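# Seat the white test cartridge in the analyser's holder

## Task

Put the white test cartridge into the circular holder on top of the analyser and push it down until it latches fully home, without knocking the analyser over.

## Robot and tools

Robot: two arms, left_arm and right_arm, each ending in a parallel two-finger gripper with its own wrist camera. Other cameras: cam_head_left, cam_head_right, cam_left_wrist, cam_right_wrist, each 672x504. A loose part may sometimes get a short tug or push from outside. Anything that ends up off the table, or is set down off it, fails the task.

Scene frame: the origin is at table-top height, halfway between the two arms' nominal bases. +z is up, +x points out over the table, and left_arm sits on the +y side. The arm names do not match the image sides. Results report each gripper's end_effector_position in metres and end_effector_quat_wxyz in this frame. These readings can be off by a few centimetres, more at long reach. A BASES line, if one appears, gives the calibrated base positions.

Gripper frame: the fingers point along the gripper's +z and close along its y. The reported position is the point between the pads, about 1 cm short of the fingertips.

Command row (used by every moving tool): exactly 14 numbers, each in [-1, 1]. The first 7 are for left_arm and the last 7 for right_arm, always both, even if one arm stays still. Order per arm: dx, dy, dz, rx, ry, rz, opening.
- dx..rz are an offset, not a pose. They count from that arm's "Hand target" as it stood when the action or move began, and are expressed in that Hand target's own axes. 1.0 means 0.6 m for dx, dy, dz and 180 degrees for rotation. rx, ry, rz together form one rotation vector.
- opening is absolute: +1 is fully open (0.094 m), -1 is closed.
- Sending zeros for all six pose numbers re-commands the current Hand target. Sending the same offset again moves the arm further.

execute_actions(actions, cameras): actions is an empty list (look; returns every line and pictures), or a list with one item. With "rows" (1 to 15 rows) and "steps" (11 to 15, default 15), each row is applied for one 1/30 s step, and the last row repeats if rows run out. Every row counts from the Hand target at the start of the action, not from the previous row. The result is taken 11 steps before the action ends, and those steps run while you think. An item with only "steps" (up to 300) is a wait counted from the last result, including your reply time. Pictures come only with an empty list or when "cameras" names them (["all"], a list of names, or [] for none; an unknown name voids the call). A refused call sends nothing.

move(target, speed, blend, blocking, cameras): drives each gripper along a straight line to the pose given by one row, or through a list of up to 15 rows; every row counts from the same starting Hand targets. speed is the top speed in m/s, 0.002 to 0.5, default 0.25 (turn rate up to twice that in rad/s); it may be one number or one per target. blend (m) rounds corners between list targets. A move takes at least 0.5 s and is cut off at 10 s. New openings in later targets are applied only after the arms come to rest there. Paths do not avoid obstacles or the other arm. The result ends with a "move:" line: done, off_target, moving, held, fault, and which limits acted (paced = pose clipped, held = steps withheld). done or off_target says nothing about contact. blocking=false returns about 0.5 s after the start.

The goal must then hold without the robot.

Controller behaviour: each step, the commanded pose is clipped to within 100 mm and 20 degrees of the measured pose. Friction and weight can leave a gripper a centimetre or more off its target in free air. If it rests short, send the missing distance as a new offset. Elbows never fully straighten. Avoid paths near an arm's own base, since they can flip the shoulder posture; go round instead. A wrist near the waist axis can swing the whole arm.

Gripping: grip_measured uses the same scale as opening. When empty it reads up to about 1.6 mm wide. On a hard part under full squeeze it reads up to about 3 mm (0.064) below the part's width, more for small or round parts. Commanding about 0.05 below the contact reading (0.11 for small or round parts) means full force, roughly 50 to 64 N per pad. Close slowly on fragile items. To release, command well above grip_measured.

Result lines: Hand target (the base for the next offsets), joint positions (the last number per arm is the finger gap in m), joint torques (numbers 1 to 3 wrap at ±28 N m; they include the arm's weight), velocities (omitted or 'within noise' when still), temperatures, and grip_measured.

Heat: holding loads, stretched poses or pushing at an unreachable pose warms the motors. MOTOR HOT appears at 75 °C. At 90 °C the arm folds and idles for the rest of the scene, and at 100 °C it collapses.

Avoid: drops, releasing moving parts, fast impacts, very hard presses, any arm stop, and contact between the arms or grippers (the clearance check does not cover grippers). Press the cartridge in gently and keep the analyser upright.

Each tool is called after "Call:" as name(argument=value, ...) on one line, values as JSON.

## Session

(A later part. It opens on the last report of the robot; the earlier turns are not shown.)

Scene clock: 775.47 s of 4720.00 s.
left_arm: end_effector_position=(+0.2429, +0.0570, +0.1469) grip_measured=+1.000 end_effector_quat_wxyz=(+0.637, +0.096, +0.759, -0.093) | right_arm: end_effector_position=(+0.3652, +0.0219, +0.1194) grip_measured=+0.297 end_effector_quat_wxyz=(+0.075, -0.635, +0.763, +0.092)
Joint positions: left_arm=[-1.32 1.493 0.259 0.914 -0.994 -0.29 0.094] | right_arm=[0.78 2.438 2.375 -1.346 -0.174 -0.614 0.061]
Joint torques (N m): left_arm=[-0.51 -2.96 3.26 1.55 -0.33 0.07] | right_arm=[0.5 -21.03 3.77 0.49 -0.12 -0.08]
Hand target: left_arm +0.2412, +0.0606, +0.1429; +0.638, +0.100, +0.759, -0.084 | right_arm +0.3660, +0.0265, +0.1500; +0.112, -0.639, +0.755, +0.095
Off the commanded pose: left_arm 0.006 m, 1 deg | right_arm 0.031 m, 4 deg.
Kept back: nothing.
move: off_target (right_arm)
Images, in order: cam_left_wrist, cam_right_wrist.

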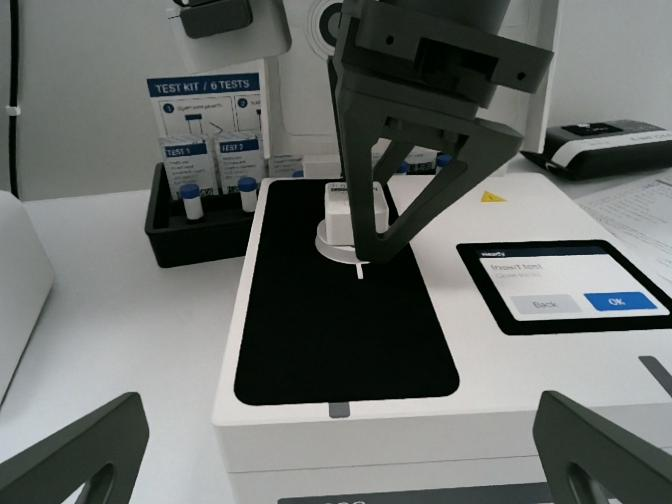

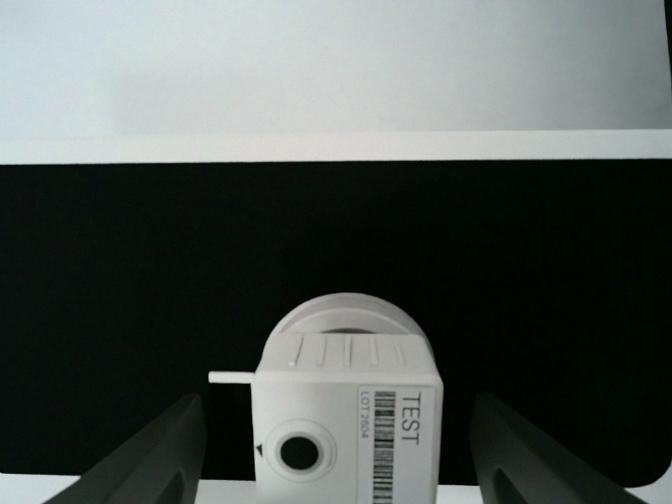

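Call:
move(target=[0,0,0,0,0,0,1,-0.0079,-0.0008,-0.0081,0,0,0,0.3], speed=0.05, cameras=["cam_right_wrist"])

Scene clock: 777.37 s of 4720.00 s.
left_arm: end_effector_position=(+0.2429, +0.0570, +0.1469) grip_measured=+1.000 end_effector_quat_wxyz=(+0.637, +0.096, +0.759, -0.093) | right_arm: end_effector_position=(+0.3652, +0.0238, +0.1249) grip_measured=+0.297 end_effector_quat_wxyz=(+0.079, -0.636, +0.762, +0.093)
Joint positions: left_arm=[-1.32 1.493 0.259 0.914 -0.994 -0.29 0.094] | right_arm=[0.782 2.438 2.396 -1.357 -0.174 -0.614 0.061]
Joint torques (N m): left_arm=[-0.51 -2.96 3.26 1.55 -0.33 0.07] | right_arm=[0.51 -18.4 8.02 0.23 -0.11 -0.04]
Hand target: left_arm +0.2412, +0.0606, +0.1429; +0.638, +0.100, +0.759, -0.084 | right_arm +0.3670, +0.0294, +0.1560; +0.112, -0.639, +0.755, +0.095
Off the commanded pose: left_arm 0.006 m, 1 deg | right_arm 0.032 m, 4 deg.
Kept back: nothing.
move: off_target (right_arm)
Images, in order: cam_right_wrist.

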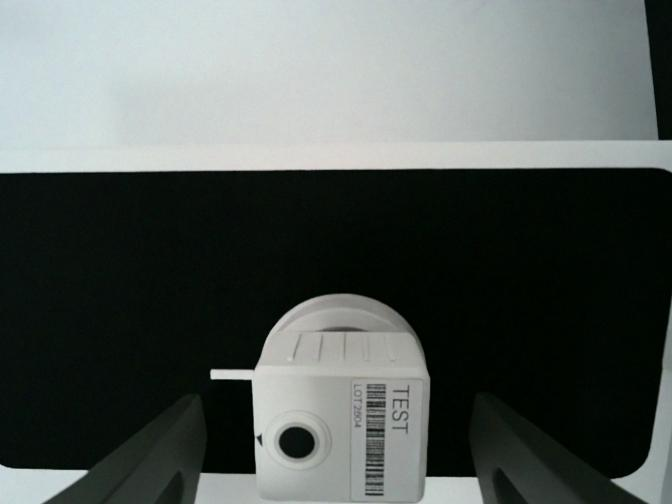

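Call:
move(target=[[0,0,0,0,0,0,1,0,0,0,0,0,0,-0.15],[0,0,0,0,0,0,1,0,0,0,0,0,0,-0.27],[0,0,0,0,0,0,1,0,0,0,0,0,0,-0.45]], speed=0.05, cameras=["cam_right_wrist", "cam_left_wrist"])

Scene clock: 781.47 s of 4720.00 s.
left_arm: end_effector_position=(+0.2429, +0.0570, +0.1469) grip_measured=+1.000 end_effector_quat_wxyz=(+0.637, +0.096, +0.759, -0.093) | right_arm: end_effector_position=(+0.3651, +0.0230, +0.1247) grip_measured=-0.311 end_effector_quat_wxyz=(+0.078, -0.636, +0.762, +0.091)
Joint positions: left_arm=[-1.32 1.493 0.259 0.914 -0.994 -0.29 0.094] | right_arm=[0.782 2.438 2.396 -1.359 -0.171 -0.614 0.032]
Joint torques (N m): left_arm=[-0.53 -2.97 3.25 1.55 -0.33 0.07] | right_arm=[0.53 -18.45 8.03 0.23 -0.13 -0.04]
Hand target: left_arm +0.2412, +0.0606, +0.1429; +0.638, +0.100, +0.759, -0.084 | right_arm +0.3670, +0.0294, +0.1560; +0.112, -0.639, +0.755, +0.095
Off the commanded pose: left_arm 0.006 m, 1 deg | right_arm 0.032 m, 4 deg.
Kept back: nothing.
move: off_target (right_arm); target 2's new opening was sent with right_arm's hand 0.032 m and 4 deg from that target; target 3's new opening was sent with right_arm's hand 0.032 m and 4 deg from that target
Images, in order: cam_left_wrist, cam_right_wrist.

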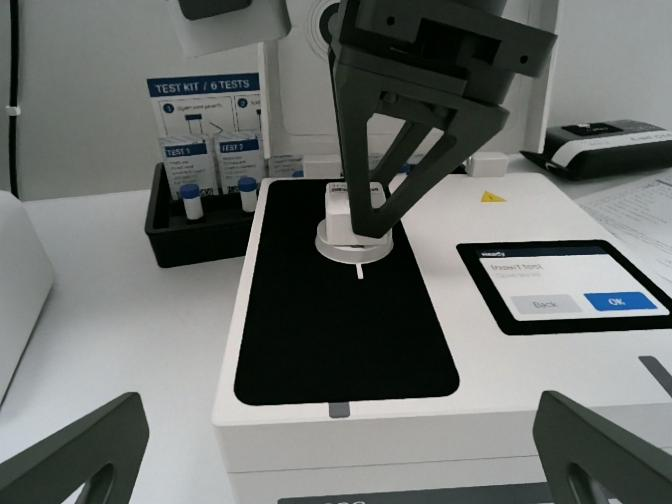

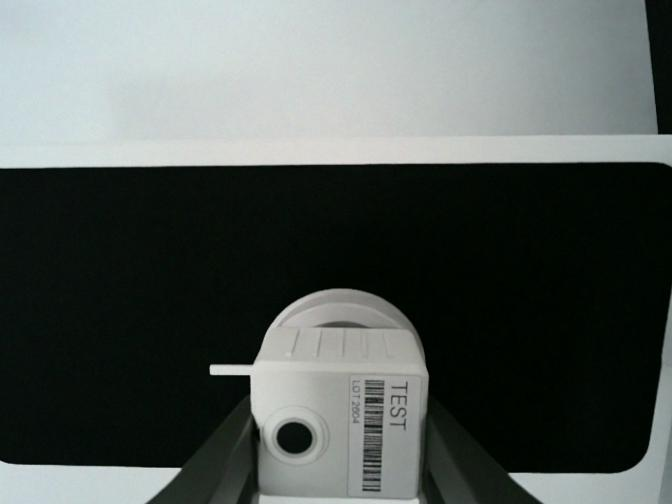

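Call:
zoom_image(camera="cam_left_wrist", region=[308, 172, 408, 284])

Scaled by 4.500.

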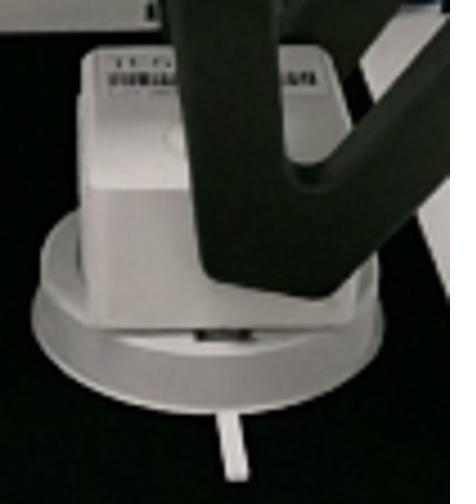

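Call:
move(target=[0,0,0,0,0,0,1,-0.0048,0,-0.016,0,0,0,-0.45], speed=0.05, cameras=["cam_left_wrist"])

Call:
zoom_image(camera="cam_left_wrist", region=[308, 172, 408, 284])

Scene clock: 783.03 s of 4720.00 s.
left_arm: end_effector_position=(+0.2429, +0.0570, +0.1469) grip_measured=+1.000 end_effector_quat_wxyz=(+0.637, +0.096, +0.759, -0.093) | right_arm: end_effector_position=(+0.3658, +0.0220, +0.1500) grip_measured=-0.311 end_effector_quat_wxyz=(+0.090, -0.636, +0.761, +0.088)
Joint positions: left_arm=[-1.32 1.493 0.259 0.914 -0.994 -0.29 0.094] | right_arm=[0.782 2.438 2.496 -1.435 -0.164 -0.614 0.032]
Joint torques (N m): left_arm=[-0.51 -2.97 3.26 1.55 -0.33 0.07] | right_arm=[0.53 -15.27 7.86 0.32 -0.19 -0.05]
Hand target: left_arm +0.2412, +0.0606, +0.1429; +0.638, +0.100, +0.759, -0.084 | right_arm +0.3670, +0.0294, +0.1661; +0.112, -0.639, +0.755, +0.095
Off the commanded pose: left_arm 0.006 m, 1 deg | right_arm 0.018 m, 3 deg.
Kept back: nothing.
move: off_target (right_arm)
Images, in order: cam_left_wrist.

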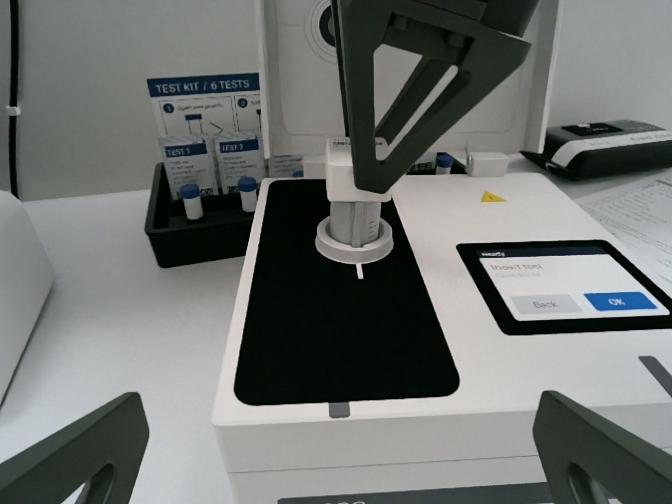

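Scaled by 4.500.

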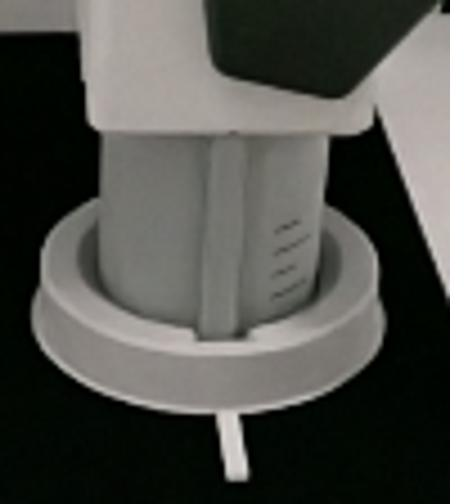

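Call:
move(target=[0,0,0,0,0,0,1,-0.0145,0,-0.0479,0,0,0,-0.45], speed=0.1, cameras=["cam_left_wrist", "cam_right_wrist"])

Call:
zoom_image(camera="cam_left_wrist", region=[298, 130, 418, 284])

Call:
zoom_image(camera="cam_right_wrist", region=[220, 200, 460, 400])

Scene clock: 785.23 s of 4720.00 s.
left_arm: end_effector_position=(+0.2429, +0.0570, +0.1469) grip_measured=+1.000 end_effector_quat_wxyz=(+0.637, +0.096, +0.759, -0.093) | right_arm: end_effector_position=(+0.3678, +0.0239, +0.1988) grip_measured=-0.311 end_effector_quat_wxyz=(+0.131, -0.636, +0.755, +0.091)
Joint positions: left_arm=[-1.32 1.493 0.259 0.914 -0.994 -0.29 0.094] | right_arm=[0.782 2.459 2.727 -1.562 -0.164 -0.614 0.032]
Joint torques (N m): left_arm=[-0.51 -2.97 3.26 1.55 -0.33 0.07] | right_arm=[0.49 -12.01 6.94 0.45 -0.19 0.02]
Hand target: left_arm +0.2412, +0.0606, +0.1429; +0.638, +0.100, +0.759, -0.084 | right_arm +0.3670, +0.0294, +0.1960; +0.112, -0.639, +0.755, +0.095
Off the commanded pose: left_arm 0.006 m, 1 deg | right_arm 0.006 m, 2 deg.
joint sent to its limit (right arm) — joint 4 (wrist pitch), lower limit.
Kept back: nothing.
move: done
Images, in order: cam_left_wrist, cam_right_wrist.

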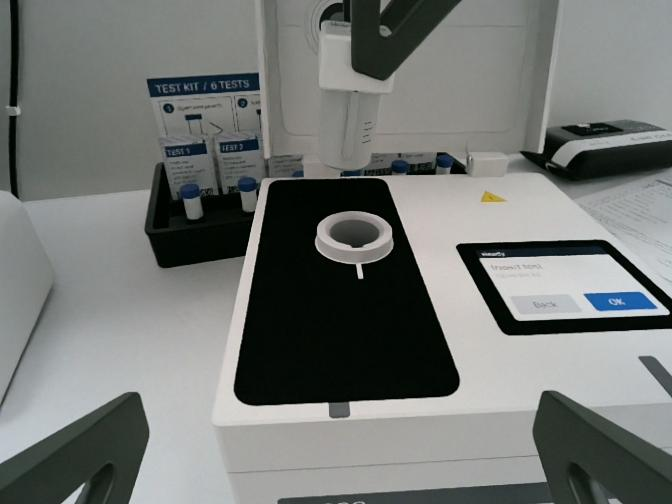

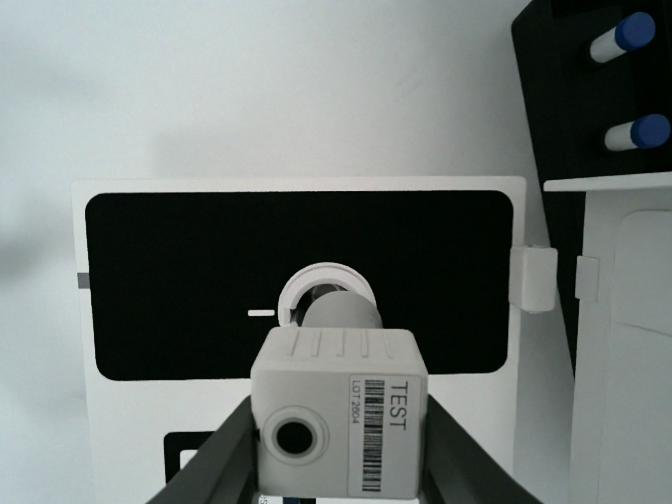

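Scaled by 3.273.

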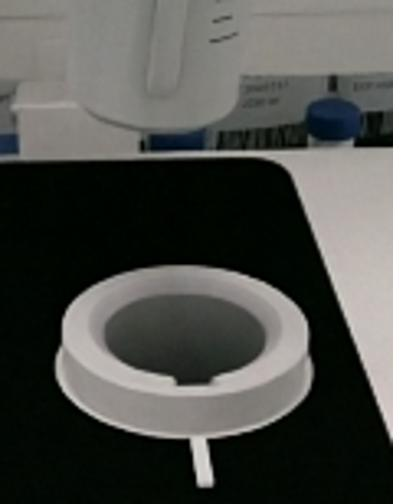

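Scaled by 2.100.

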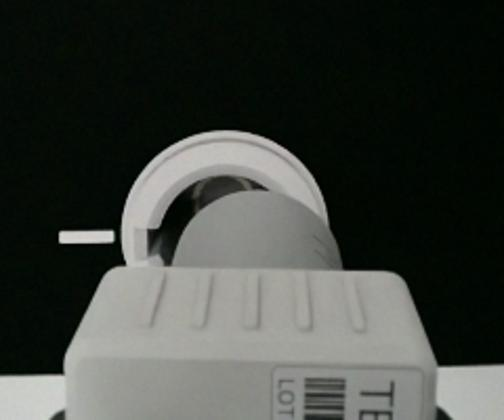

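Call:
move(target=[0,0,0,0,0,0,1,0.0865,-0.0152,-0.0263,0,0,0,-0.45], speed=0.12, cameras=["cam_right_wrist"])

Call:
zoom_image(camera="cam_right_wrist", region=[260, 90, 410, 220])

Scene clock: 788.57 s of 4720.00 s.
left_arm: end_effector_position=(+0.2429, +0.0570, +0.1469) grip_measured=+1.000 end_effector_quat_wxyz=(+0.637, +0.096, +0.759, -0.093) | right_arm: end_effector_position=(+0.3689, -0.0296, +0.1678) grip_measured=-0.311 end_effector_quat_wxyz=(+0.074, -0.634, +0.765, +0.087)
Joint positions: left_arm=[-1.32 1.493 0.259 0.914 -0.994 -0.29 0.094] | right_arm=[0.695 2.304 2.339 -1.458 -0.177 -0.696 0.032]
Joint torques (N m): left_arm=[-0.53 -2.96 3.26 1.55 -0.33 0.07] | right_arm=[0.29 -19.79 3.6 0.5 -0.28 -0.12]
Hand target: left_arm +0.2412, +0.0606, +0.1429; +0.638, +0.100, +0.759, -0.084 | right_arm +0.3669, -0.0255, +0.1961; +0.112, -0.639, +0.755, +0.095
Off the commanded pose: left_arm 0.006 m, 1 deg | right_arm 0.029 m, 5 deg.
Kept back: nothing.
move: off_target (right_arm)
Images, in order: cam_right_wrist.

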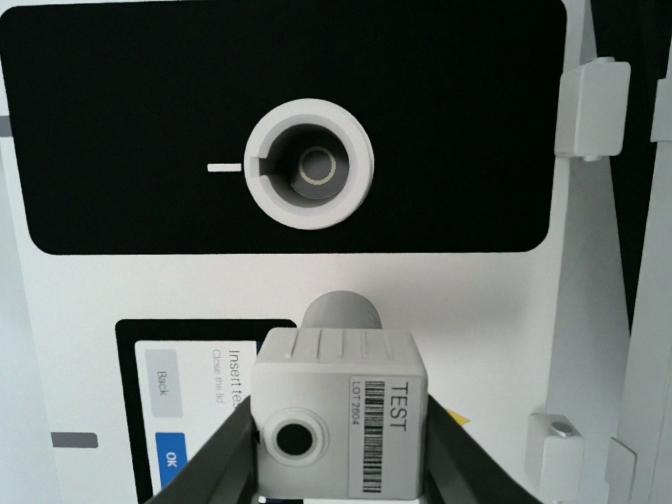

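Scaled by 3.360.

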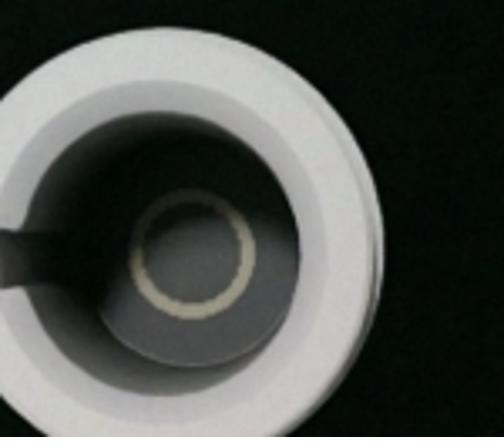

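Call:
zoom_image(camera="cam_right_wrist", region=[264, 120, 354, 212])

Call:
zoom_image(camera="cam_left_wrist", region=[308, 190, 408, 290])

Scaled by 5.478.

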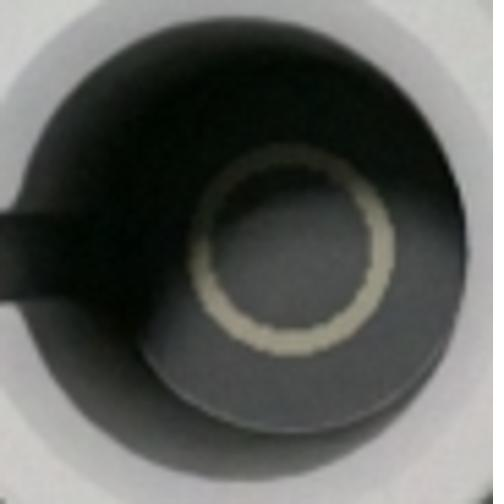

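This scene's latest camera images include none from cam_left_wrist. They are from: cam_right_wrist. cam_left_wrist's image comes with the result of a call that names it in "cameras".

Call:
move(target=[0,0,0,0,0,0,1,0.0021,0.0493,-0.0215,0,0,0,-0.45], speed=0.1, cameras=["cam_right_wrist", "cam_left_wrist"])

Call:
zoom_image(camera="cam_right_wrist", region=[290, 100, 420, 220])

Scene clock: 810.27 s of 4720.00 s.
left_arm: end_effector_position=(+0.2429, +0.0570, +0.1469) grip_measured=+1.000 end_effector_quat_wxyz=(+0.637, +0.096, +0.759, -0.093) | right_arm: end_effector_position=(+0.3384, -0.0267, +0.1874) grip_measured=-0.311 end_effector_quat_wxyz=(+0.083, -0.643, +0.756, +0.090)
Joint positions: left_arm=[-1.32 1.493 0.259 0.914 -0.994 -0.29 0.094] | right_arm=[0.742 2.177 2.202 -1.425 -0.177 -0.672 0.032]
Joint torques (N m): left_arm=[-0.51 -2.97 3.26 1.55 -0.33 0.07] | right_arm=[0.09 -17.66 3.3 0.54 -0.17 0.09]
Motor temperatures (°C): left_arm=[25 27 23 35 24 25 21] | right_arm=[24 46 28 28 25 20 24]
Heat: left arm: 35 °C; right arm: 46 °C.
Hand target: left_arm +0.2412, +0.0606, +0.1429; +0.638, +0.100, +0.759, -0.084 | right_arm +0.3371, -0.0256, +0.2080; +0.112, -0.639, +0.755, +0.095
Off the commanded pose: left_arm 0.006 m, 1 deg | right_arm 0.021 m, 3 deg.
Kept back: nothing.
move: off_target (right_arm)
Images, in order: cam_left_wrist, cam_right_wrist.

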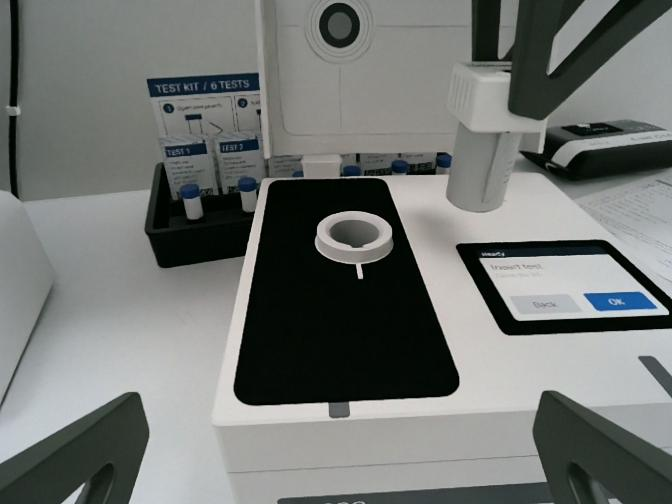

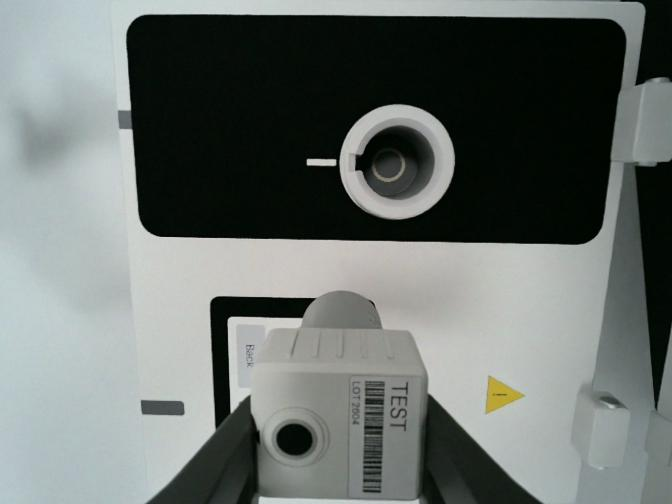

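Scaled by 3.877.

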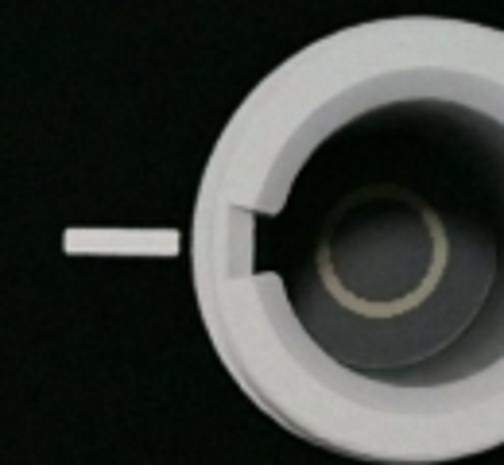

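Call:
zoom_image(camera="cam_right_wrist", region=[334, 98, 464, 226])

Call:
zoom_image(camera="cam_left_wrist", region=[312, 204, 398, 284])

Scaled by 3.877.

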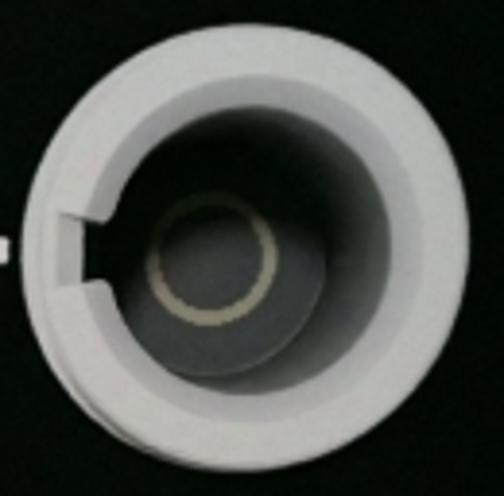

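Scaled by 5.860.

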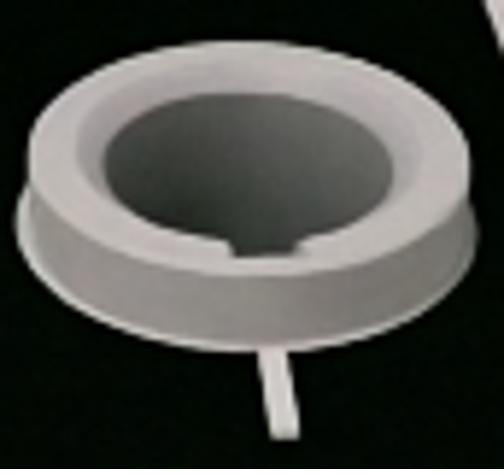

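Call:
zoom_image(camera="cam_left_wrist", region=[430, 50, 560, 220])

Scaled by 2.965.

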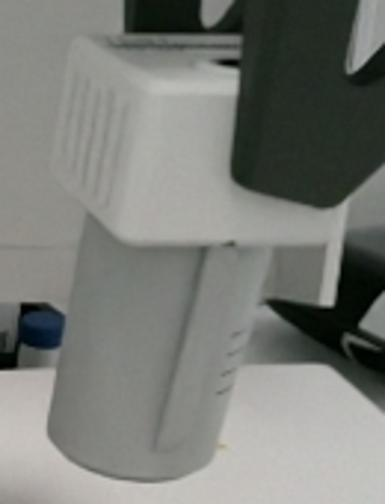

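Call:
move(target=[0,0,0,0,0,0,1,-0.094,-0.0341,0.0338,0,0,0,-0.45], speed=0.12, cameras=["cam_right_wrist", "cam_left_wrist"])

Call:
zoom_image(camera="cam_left_wrist", region=[298, 120, 418, 280])

Scene clock: 841.57 s of 4720.00 s.
left_arm: end_effector_position=(+0.2429, +0.0570, +0.1469) grip_measured=+1.000 end_effector_quat_wxyz=(+0.637, +0.096, +0.759, -0.093) | right_arm: end_effector_position=(+0.3653, +0.0273, +0.2032) grip_measured=-0.311 end_effector_quat_wxyz=(+0.137, -0.638, +0.751, +0.097)
Joint positions: left_arm=[-1.32 1.493 0.259 0.914 -0.994 -0.29 0.094] | right_arm=[0.787 2.455 2.734 -1.56 -0.176 -0.616 0.032]
Joint torques (N m): left_arm=[-0.53 -2.96 3.28 1.55 -0.33 0.07] | right_arm=[0.1 -12.7 7.31 0.48 -0.08 0.08]
Hand target: left_arm +0.2412, +0.0606, +0.1429; +0.638, +0.100, +0.759, -0.084 | right_arm +0.3670, +0.0301, +0.2051; +0.112, -0.639, +0.755, +0.095
Off the commanded pose: left_arm 0.006 m, 1 deg | right_arm 0.004 m, 3 deg.
joint sent to its limit (right arm) — joint 4 (wrist pitch), lower limit.
Kept back: nothing.
move: off_target (right_arm)
Images, in order: cam_left_wrist, cam_right_wrist.

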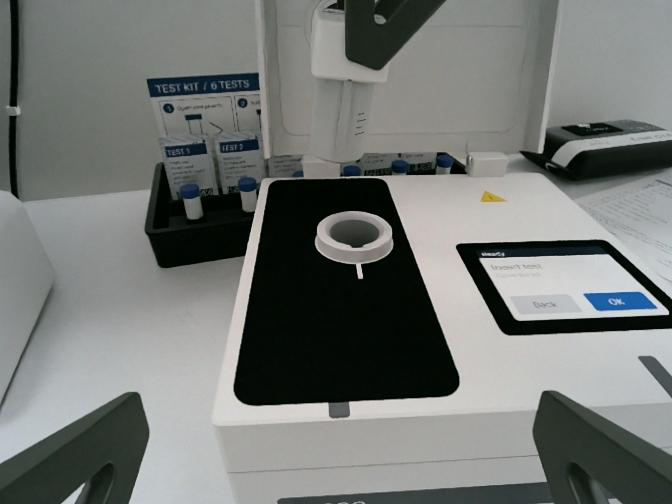

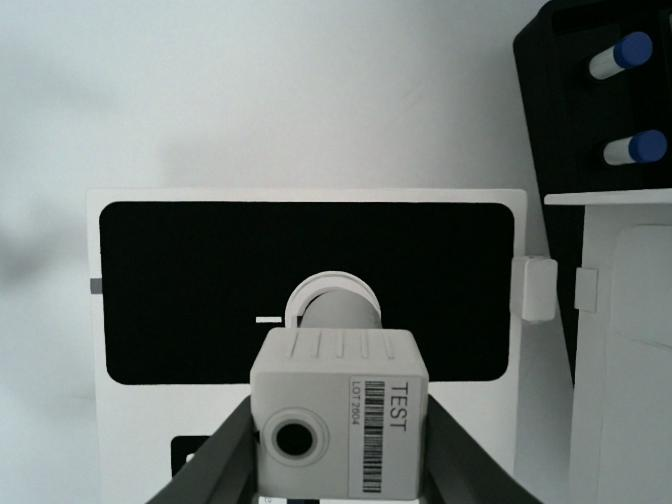

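Scaled by 3.150.

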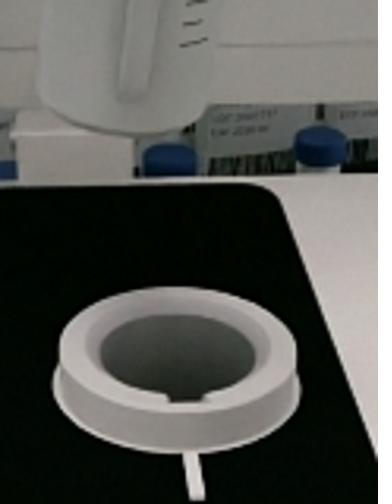

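Call:
move(target=[0,0,0,0,0,0,1,0.0092,0,0.0303,0,0,0,-0.45], speed=0.1, cameras=["cam_left_wrist"])

Call:
zoom_image(camera="cam_left_wrist", region=[298, 130, 418, 284])

Scene clock: 843.83 s of 4720.00 s.
left_arm: end_effector_position=(+0.2429, +0.0570, +0.1469) grip_measured=+1.000 end_effector_quat_wxyz=(+0.637, +0.096, +0.759, -0.093) | right_arm: end_effector_position=(+0.3659, +0.0276, +0.1904) grip_measured=-0.311 end_effector_quat_wxyz=(+0.122, -0.638, +0.754, +0.096)
Joint positions: left_arm=[-1.32 1.493 0.259 0.914 -0.994 -0.29 0.094] | right_arm=[0.787 2.481 2.734 -1.563 -0.174 -0.615 0.032]
Joint torques (N m): left_arm=[-0.51 -2.97 3.26 1.55 -0.33 0.07] | right_arm=[0.18 -12.42 6.22 0.43 -0.1 0]
Hand target: left_arm +0.2412, +0.0606, +0.1429; +0.638, +0.100, +0.759, -0.084 | right_arm +0.3671, +0.0301, +0.1861; +0.112, -0.639, +0.755, +0.095
Off the commanded pose: left_arm 0.006 m, 1 deg | right_arm 0.005 m, 1 deg.
joint sent to its limit (right arm) — joint 4 (wrist pitch), lower limit.
Kept back: nothing.
move: done
Images, in order: cam_left_wrist.

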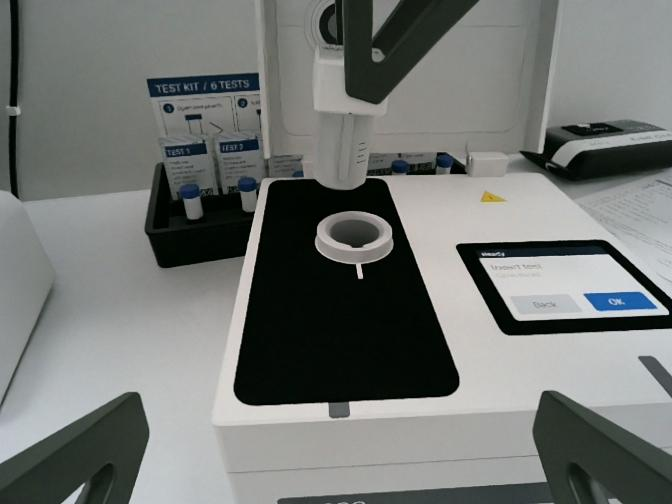

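Scaled by 3.273.

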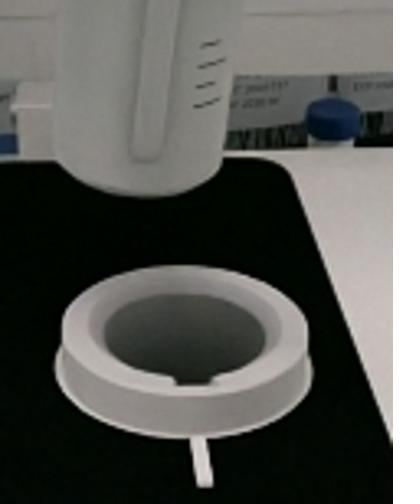

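Call:
move(target=[0,0,0,0,0,0,1,0.0111,-0.0013,0.0106,0,0,0,-0.45], speed=0.1, cameras=["cam_left_wrist", "cam_right_wrist"])

Call:
zoom_image(camera="cam_left_wrist", region=[298, 130, 418, 284])

Scene clock: 845.33 s of 4720.00 s.
left_arm: end_effector_position=(+0.2429, +0.0570, +0.1469) grip_measured=+1.000 end_effector_quat_wxyz=(+0.637, +0.096, +0.759, -0.093) | right_arm: end_effector_position=(+0.3629, +0.0247, +0.1760) grip_measured=-0.311 end_effector_quat_wxyz=(+0.102, -0.638, +0.757, +0.094)
Joint positions: left_arm=[-1.32 1.493 0.259 0.914 -0.994 -0.29 0.094] | right_arm=[0.787 2.481 2.681 -1.553 -0.174 -0.615 0.032]
Joint torques (N m): left_arm=[-0.53 -2.96 3.28 1.55 -0.33 0.07] | right_arm=[-0.47 -15.25 3.36 0.58 -0.11 -0.09]
Hand target: left_arm +0.2412, +0.0606, +0.1429; +0.638, +0.100, +0.759, -0.084 | right_arm +0.3671, +0.0255, +0.1781; +0.112, -0.639, +0.755, +0.095
Off the commanded pose: left_arm 0.006 m, 1 deg | right_arm 0.005 m, 1 deg.
Kept back: nothing.
move: done
Images, in order: cam_left_wrist, cam_right_wrist.

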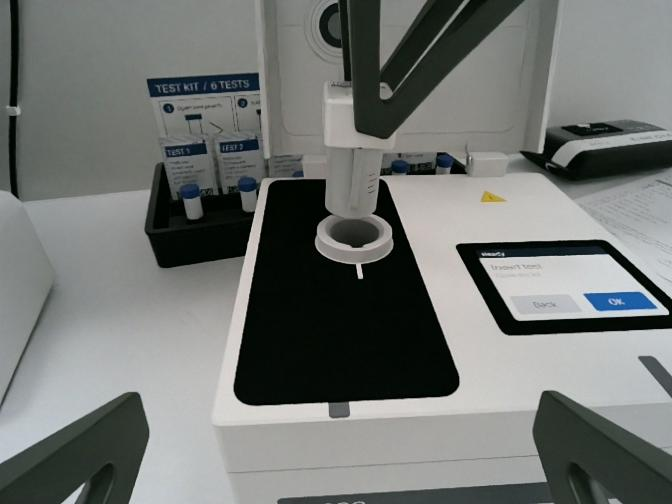

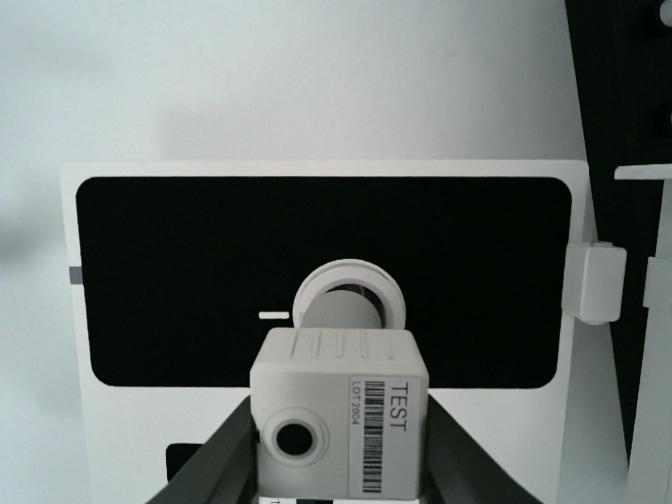

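Scaled by 3.273.

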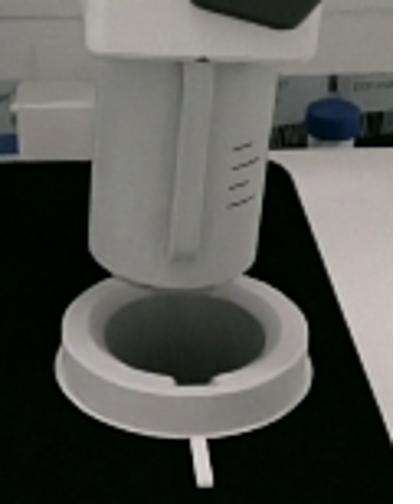

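Call:
move(target=[0,0,0,0,0,0,1,0.0082,-0.0061,0.0236,0,0,0,-0.45], speed=0.06, cameras=["cam_left_wrist", "cam_right_wrist"])

Call:
zoom_image(camera="cam_left_wrist", region=[298, 130, 418, 284])

Scene clock: 847.20 s of 4720.00 s.
left_arm: end_effector_position=(+0.2429, +0.0570, +0.1469) grip_measured=+1.000 end_effector_quat_wxyz=(+0.637, +0.096, +0.759, -0.093) | right_arm: end_effector_position=(+0.3671, +0.0223, +0.1384) grip_measured=-0.311 end_effector_quat_wxyz=(+0.078, -0.636, +0.762, +0.092)
Joint positions: left_arm=[-1.32 1.493 0.259 0.914 -0.994 -0.29 0.094] | right_arm=[0.778 2.475 2.52 -1.446 -0.174 -0.619 0.032]
Joint torques (N m): left_arm=[-0.51 -2.96 3.26 1.55 -0.33 0.07] | right_arm=[-0.36 -19.95 3.67 0.55 -0.13 -0.12]
Hand target: left_arm +0.2412, +0.0606, +0.1429; +0.638, +0.100, +0.759, -0.084 | right_arm +0.3706, +0.0243, +0.1630; +0.112, -0.639, +0.755, +0.095
Off the commanded pose: left_arm 0.006 m, 1 deg | right_arm 0.025 m, 4 deg.
Kept back: nothing.
move: off_target (right_arm)
Images, in order: cam_left_wrist, cam_right_wrist.

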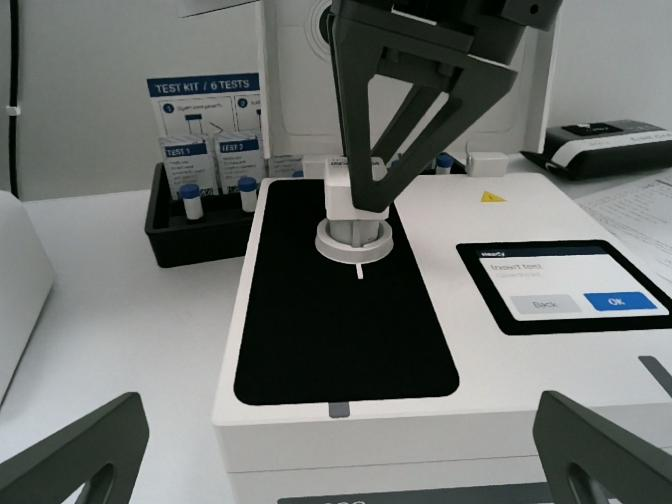

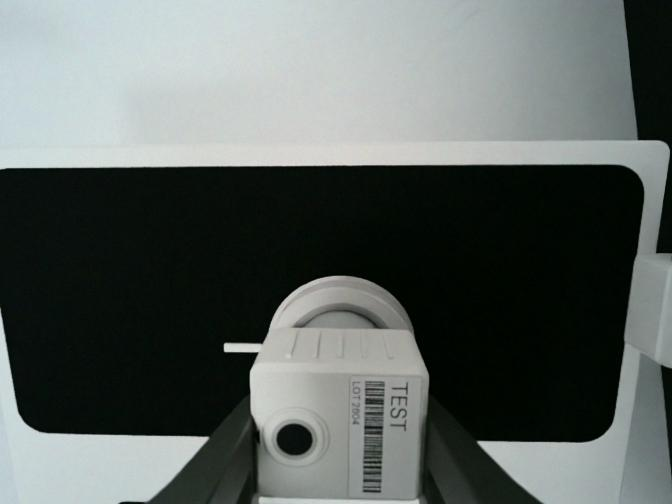

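Scaled by 3.273.

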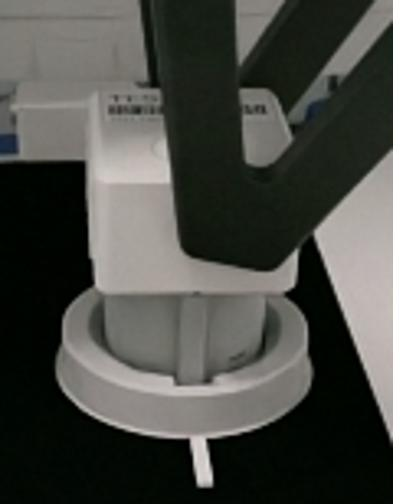

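Call:
move(target=[0,0,0,0,0,0,1,0.0058,0.0018,0.0209,0,0,0,-0.45], speed=0.06, cameras=["cam_left_wrist", "cam_right_wrist"])

Call:
zoom_image(camera="cam_left_wrist", region=[308, 172, 408, 284])

Scene clock: 848.47 s of 4720.00 s.
left_arm: end_effector_position=(+0.2429, +0.0570, +0.1469) grip_measured=+1.000 end_effector_quat_wxyz=(+0.637, +0.096, +0.759, -0.093) | right_arm: end_effector_position=(+0.3667, +0.0220, +0.1243) grip_measured=-0.311 end_effector_quat_wxyz=(+0.077, -0.637, +0.762, +0.092)
Joint positions: left_arm=[-1.32 1.493 0.259 0.914 -0.994 -0.29 0.094] | right_arm=[0.778 2.444 2.406 -1.366 -0.173 -0.619 0.032]
Joint torques (N m): left_arm=[-0.51 -2.97 3.26 1.55 -0.33 0.07] | right_arm=[-0.06 -20.16 3.38 0.62 -0.13 -0.09]
Hand target: left_arm +0.2412, +0.0606, +0.1429; +0.638, +0.100, +0.759, -0.084 | right_arm +0.3696, +0.0248, +0.1500; +0.112, -0.639, +0.755, +0.095
Off the commanded pose: left_arm 0.006 m, 1 deg | right_arm 0.026 m, 4 deg.
Kept back: nothing.
move: off_target (right_arm)
Images, in order: cam_left_wrist, cam_right_wrist.

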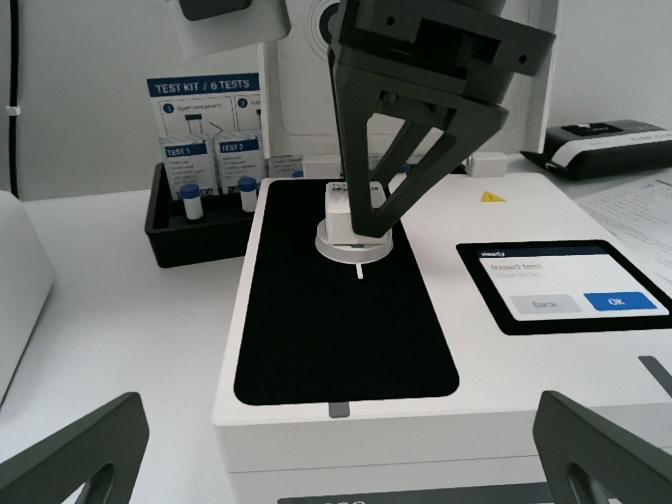

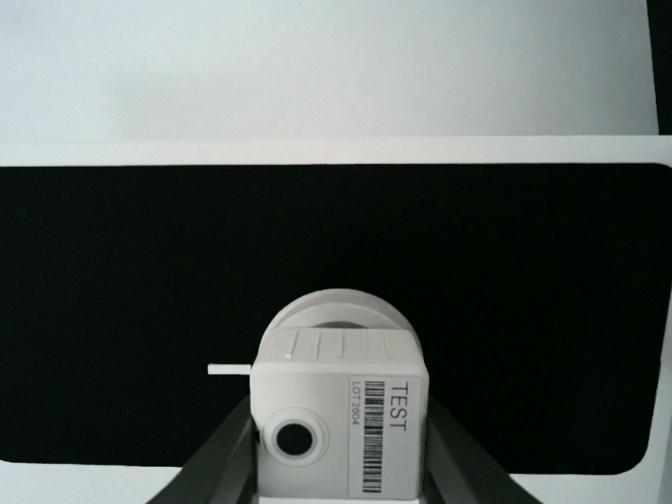

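Scaled by 4.500.

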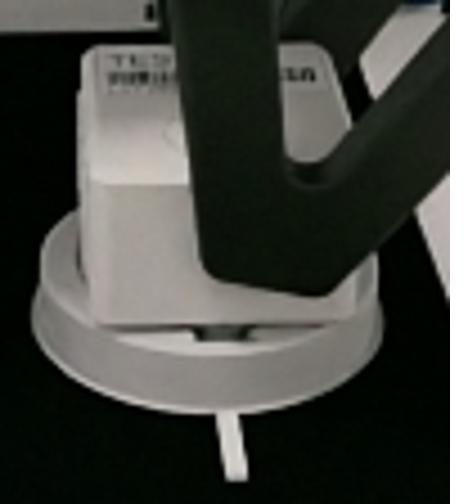

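Call:
move(target=[[0,0,0,0,0,0,1,0,0,0,0,0,0,0.1],[0,0,0,0,0,0,1,-0.0340,0,-0.1120,0,0,0,0.3]], speed=0.12, cameras=["cam_left_wrist", "cam_right_wrist"])

Call:
zoom_image(camera="cam_left_wrist", region=[308, 172, 408, 284])

Call:
zoom_image(camera="cam_right_wrist", region=[240, 240, 400, 370])

Scene clock: 853.03 s of 4720.00 s.
left_arm: end_effector_position=(+0.2429, +0.0570, +0.1469) grip_measured=+1.000 end_effector_quat_wxyz=(+0.637, +0.096, +0.759, -0.093) | right_arm: end_effector_position=(+0.3683, +0.0234, +0.2089) grip_measured=+0.297 end_effector_quat_wxyz=(+0.143, -0.636, +0.752, +0.096)
Joint positions: left_arm=[-1.32 1.493 0.259 0.914 -0.994 -0.29 0.094] | right_arm=[0.778 2.444 2.735 -1.562 -0.173 -0.619 0.061]
Joint torques (N m): left_arm=[-0.51 -2.97 3.26 1.55 -0.33 0.07] | right_arm=[-0.14 -14.45 6.97 0.47 -0.15 0.04]
Hand target: left_arm +0.2412, +0.0606, +0.1429; +0.638, +0.100, +0.759, -0.084 | right_arm +0.3696, +0.0248, +0.2203; +0.112, -0.639, +0.755, +0.095
Off the commanded pose: left_arm 0.006 m, 1 deg | right_arm 0.011 m, 4 deg.
joint sent to its limit (right arm) — joint 4 (wrist pitch), lower limit.
Kept back: nothing.
move: off_target (right_arm); target 2's new opening was sent with right_arm's hand 0.011 m and 4 deg from that target
Images, in order: cam_left_wrist, cam_right_wrist.

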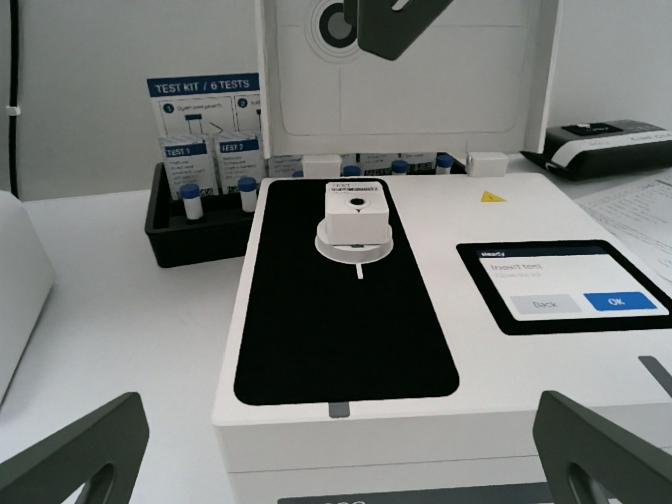

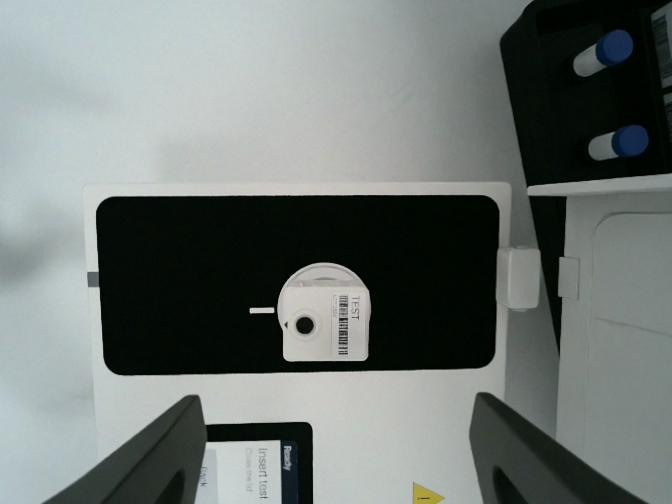

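Scaled by 4.500.

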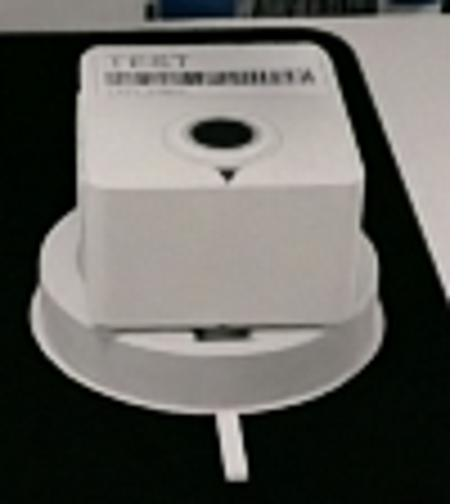

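Scaled by 3.150.

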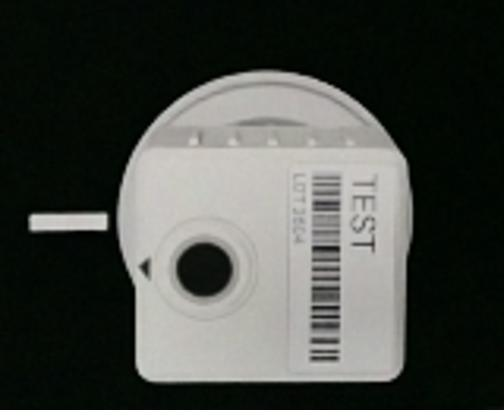

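Call:
move(target=[[-0.1712,0.0608,-0.0573,0.1435,0.1309,0.1932,-1,0.2118,0.0306,-0.0464,0,0,0,0.3],[-0.1759,0.0374,0.1147,0.2870,0.2617,0.3864,-1,0.4182,0.0467,-0.0743,0,0,0,0.3]], speed=0.22, blend=0.03, cameras=["cam_left_wrist", "cam_head_left"])

Scene clock: 861.03 s of 4720.00 s.
left_arm: end_effector_position=(+0.3247, +0.0607, +0.2289) grip_measured=-0.987 end_effector_quat_wxyz=(+0.140, +0.755, +0.640, +0.018) | right_arm: end_effector_position=(+0.3024, -0.2223, +0.1806) grip_measured=+0.297 end_effector_quat_wxyz=(+0.089, -0.636, +0.761, +0.094)
Joint positions: left_arm=[-0.681 1.787 1.794 -1.295 0.024 1.083 0.001] | right_arm=[0.306 1.63 1.441 -1.291 -0.244 -1.094 0.061]
Joint torques (N m): left_arm=[0.69 -7.2 8.64 0.6 0 0.05] | right_arm=[-0.31 -11.32 3.63 0.33 -0.34 -0.12]
Hand target: left_arm +0.3301, +0.0601, +0.2351; +0.146, +0.755, +0.639, +0.021 | right_arm +0.3002, -0.2202, +0.1899; +0.112, -0.639, +0.755, +0.095
Off the commanded pose: left_arm 0.008 m, 1 deg | right_arm 0.010 m, 3 deg.
Kept back: nothing.
move: off_target (right_arm)
Images, in order: cam_head_left, cam_left_wrist.

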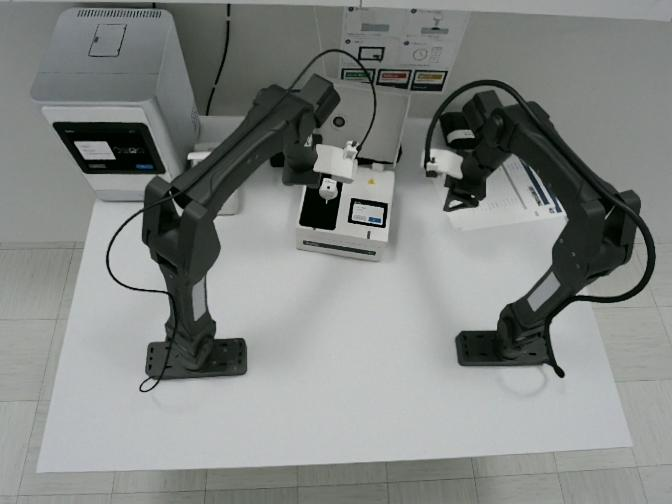

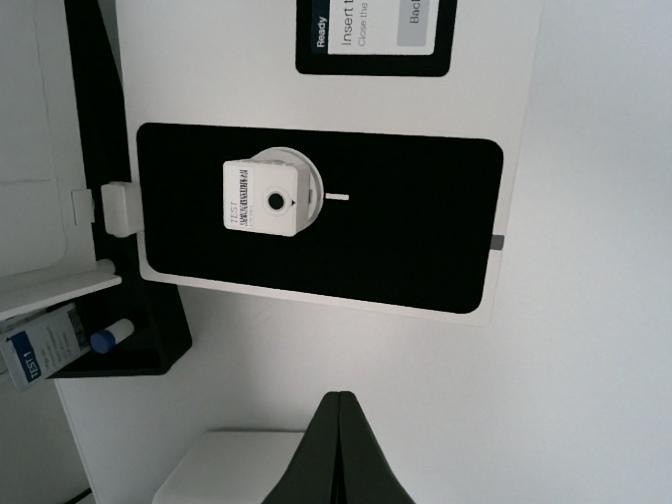

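Call:
move(target=[-0.0386,0.0716,0.0912,0,0,0,-1,0,0,0,0,0,0,0.3], speed=0.12, cameras=["cam_left_wrist"])

Call:
zoom_image(camera="cam_left_wrist", region=[230, 230, 440, 430])

Scene clock: 863.87 s of 4720.00 s.
left_arm: end_effector_position=(+0.3710, +0.0259, +0.1899) grip_measured=-0.987 end_effector_quat_wxyz=(+0.131, +0.757, +0.640, +0.017) | right_arm: end_effector_position=(+0.3024, -0.2221, +0.1806) grip_measured=+0.297 end_effector_quat_wxyz=(+0.089, -0.636, +0.761, +0.094)
Joint positions: left_arm=[-0.681 2.023 1.96 -1.245 0.023 1.084 0.001] | right_arm=[0.306 1.63 1.441 -1.291 -0.244 -1.095 0.061]
Joint torques (N m): left_arm=[0.24 -9.52 8.66 0.74 0 -0.01] | right_arm=[-0.35 -11.32 3.63 0.32 -0.34 -0.11]
Hand target: left_arm +0.3790, +0.0209, +0.1969; +0.146, +0.755, +0.639, +0.021 | right_arm +0.3002, -0.2202, +0.1900; +0.112, -0.639, +0.755, +0.095
Off the commanded pose: left_arm 0.012 m, 2 deg | right_arm 0.010 m, 3 deg.
Kept back: nothing.
move: off_target (left_arm, right_arm)
Images, in order: cam_left_wrist.

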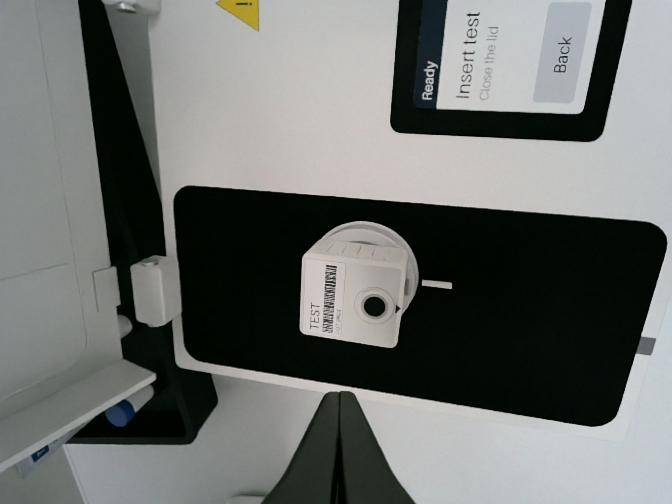

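Scaled by 2.400.

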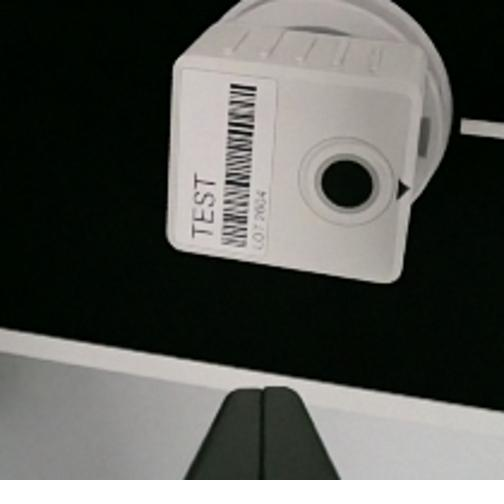

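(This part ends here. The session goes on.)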